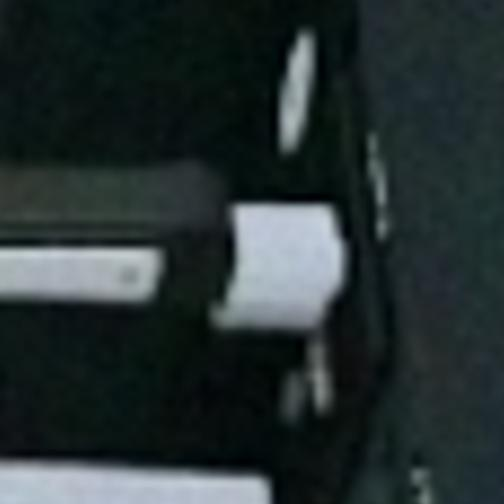

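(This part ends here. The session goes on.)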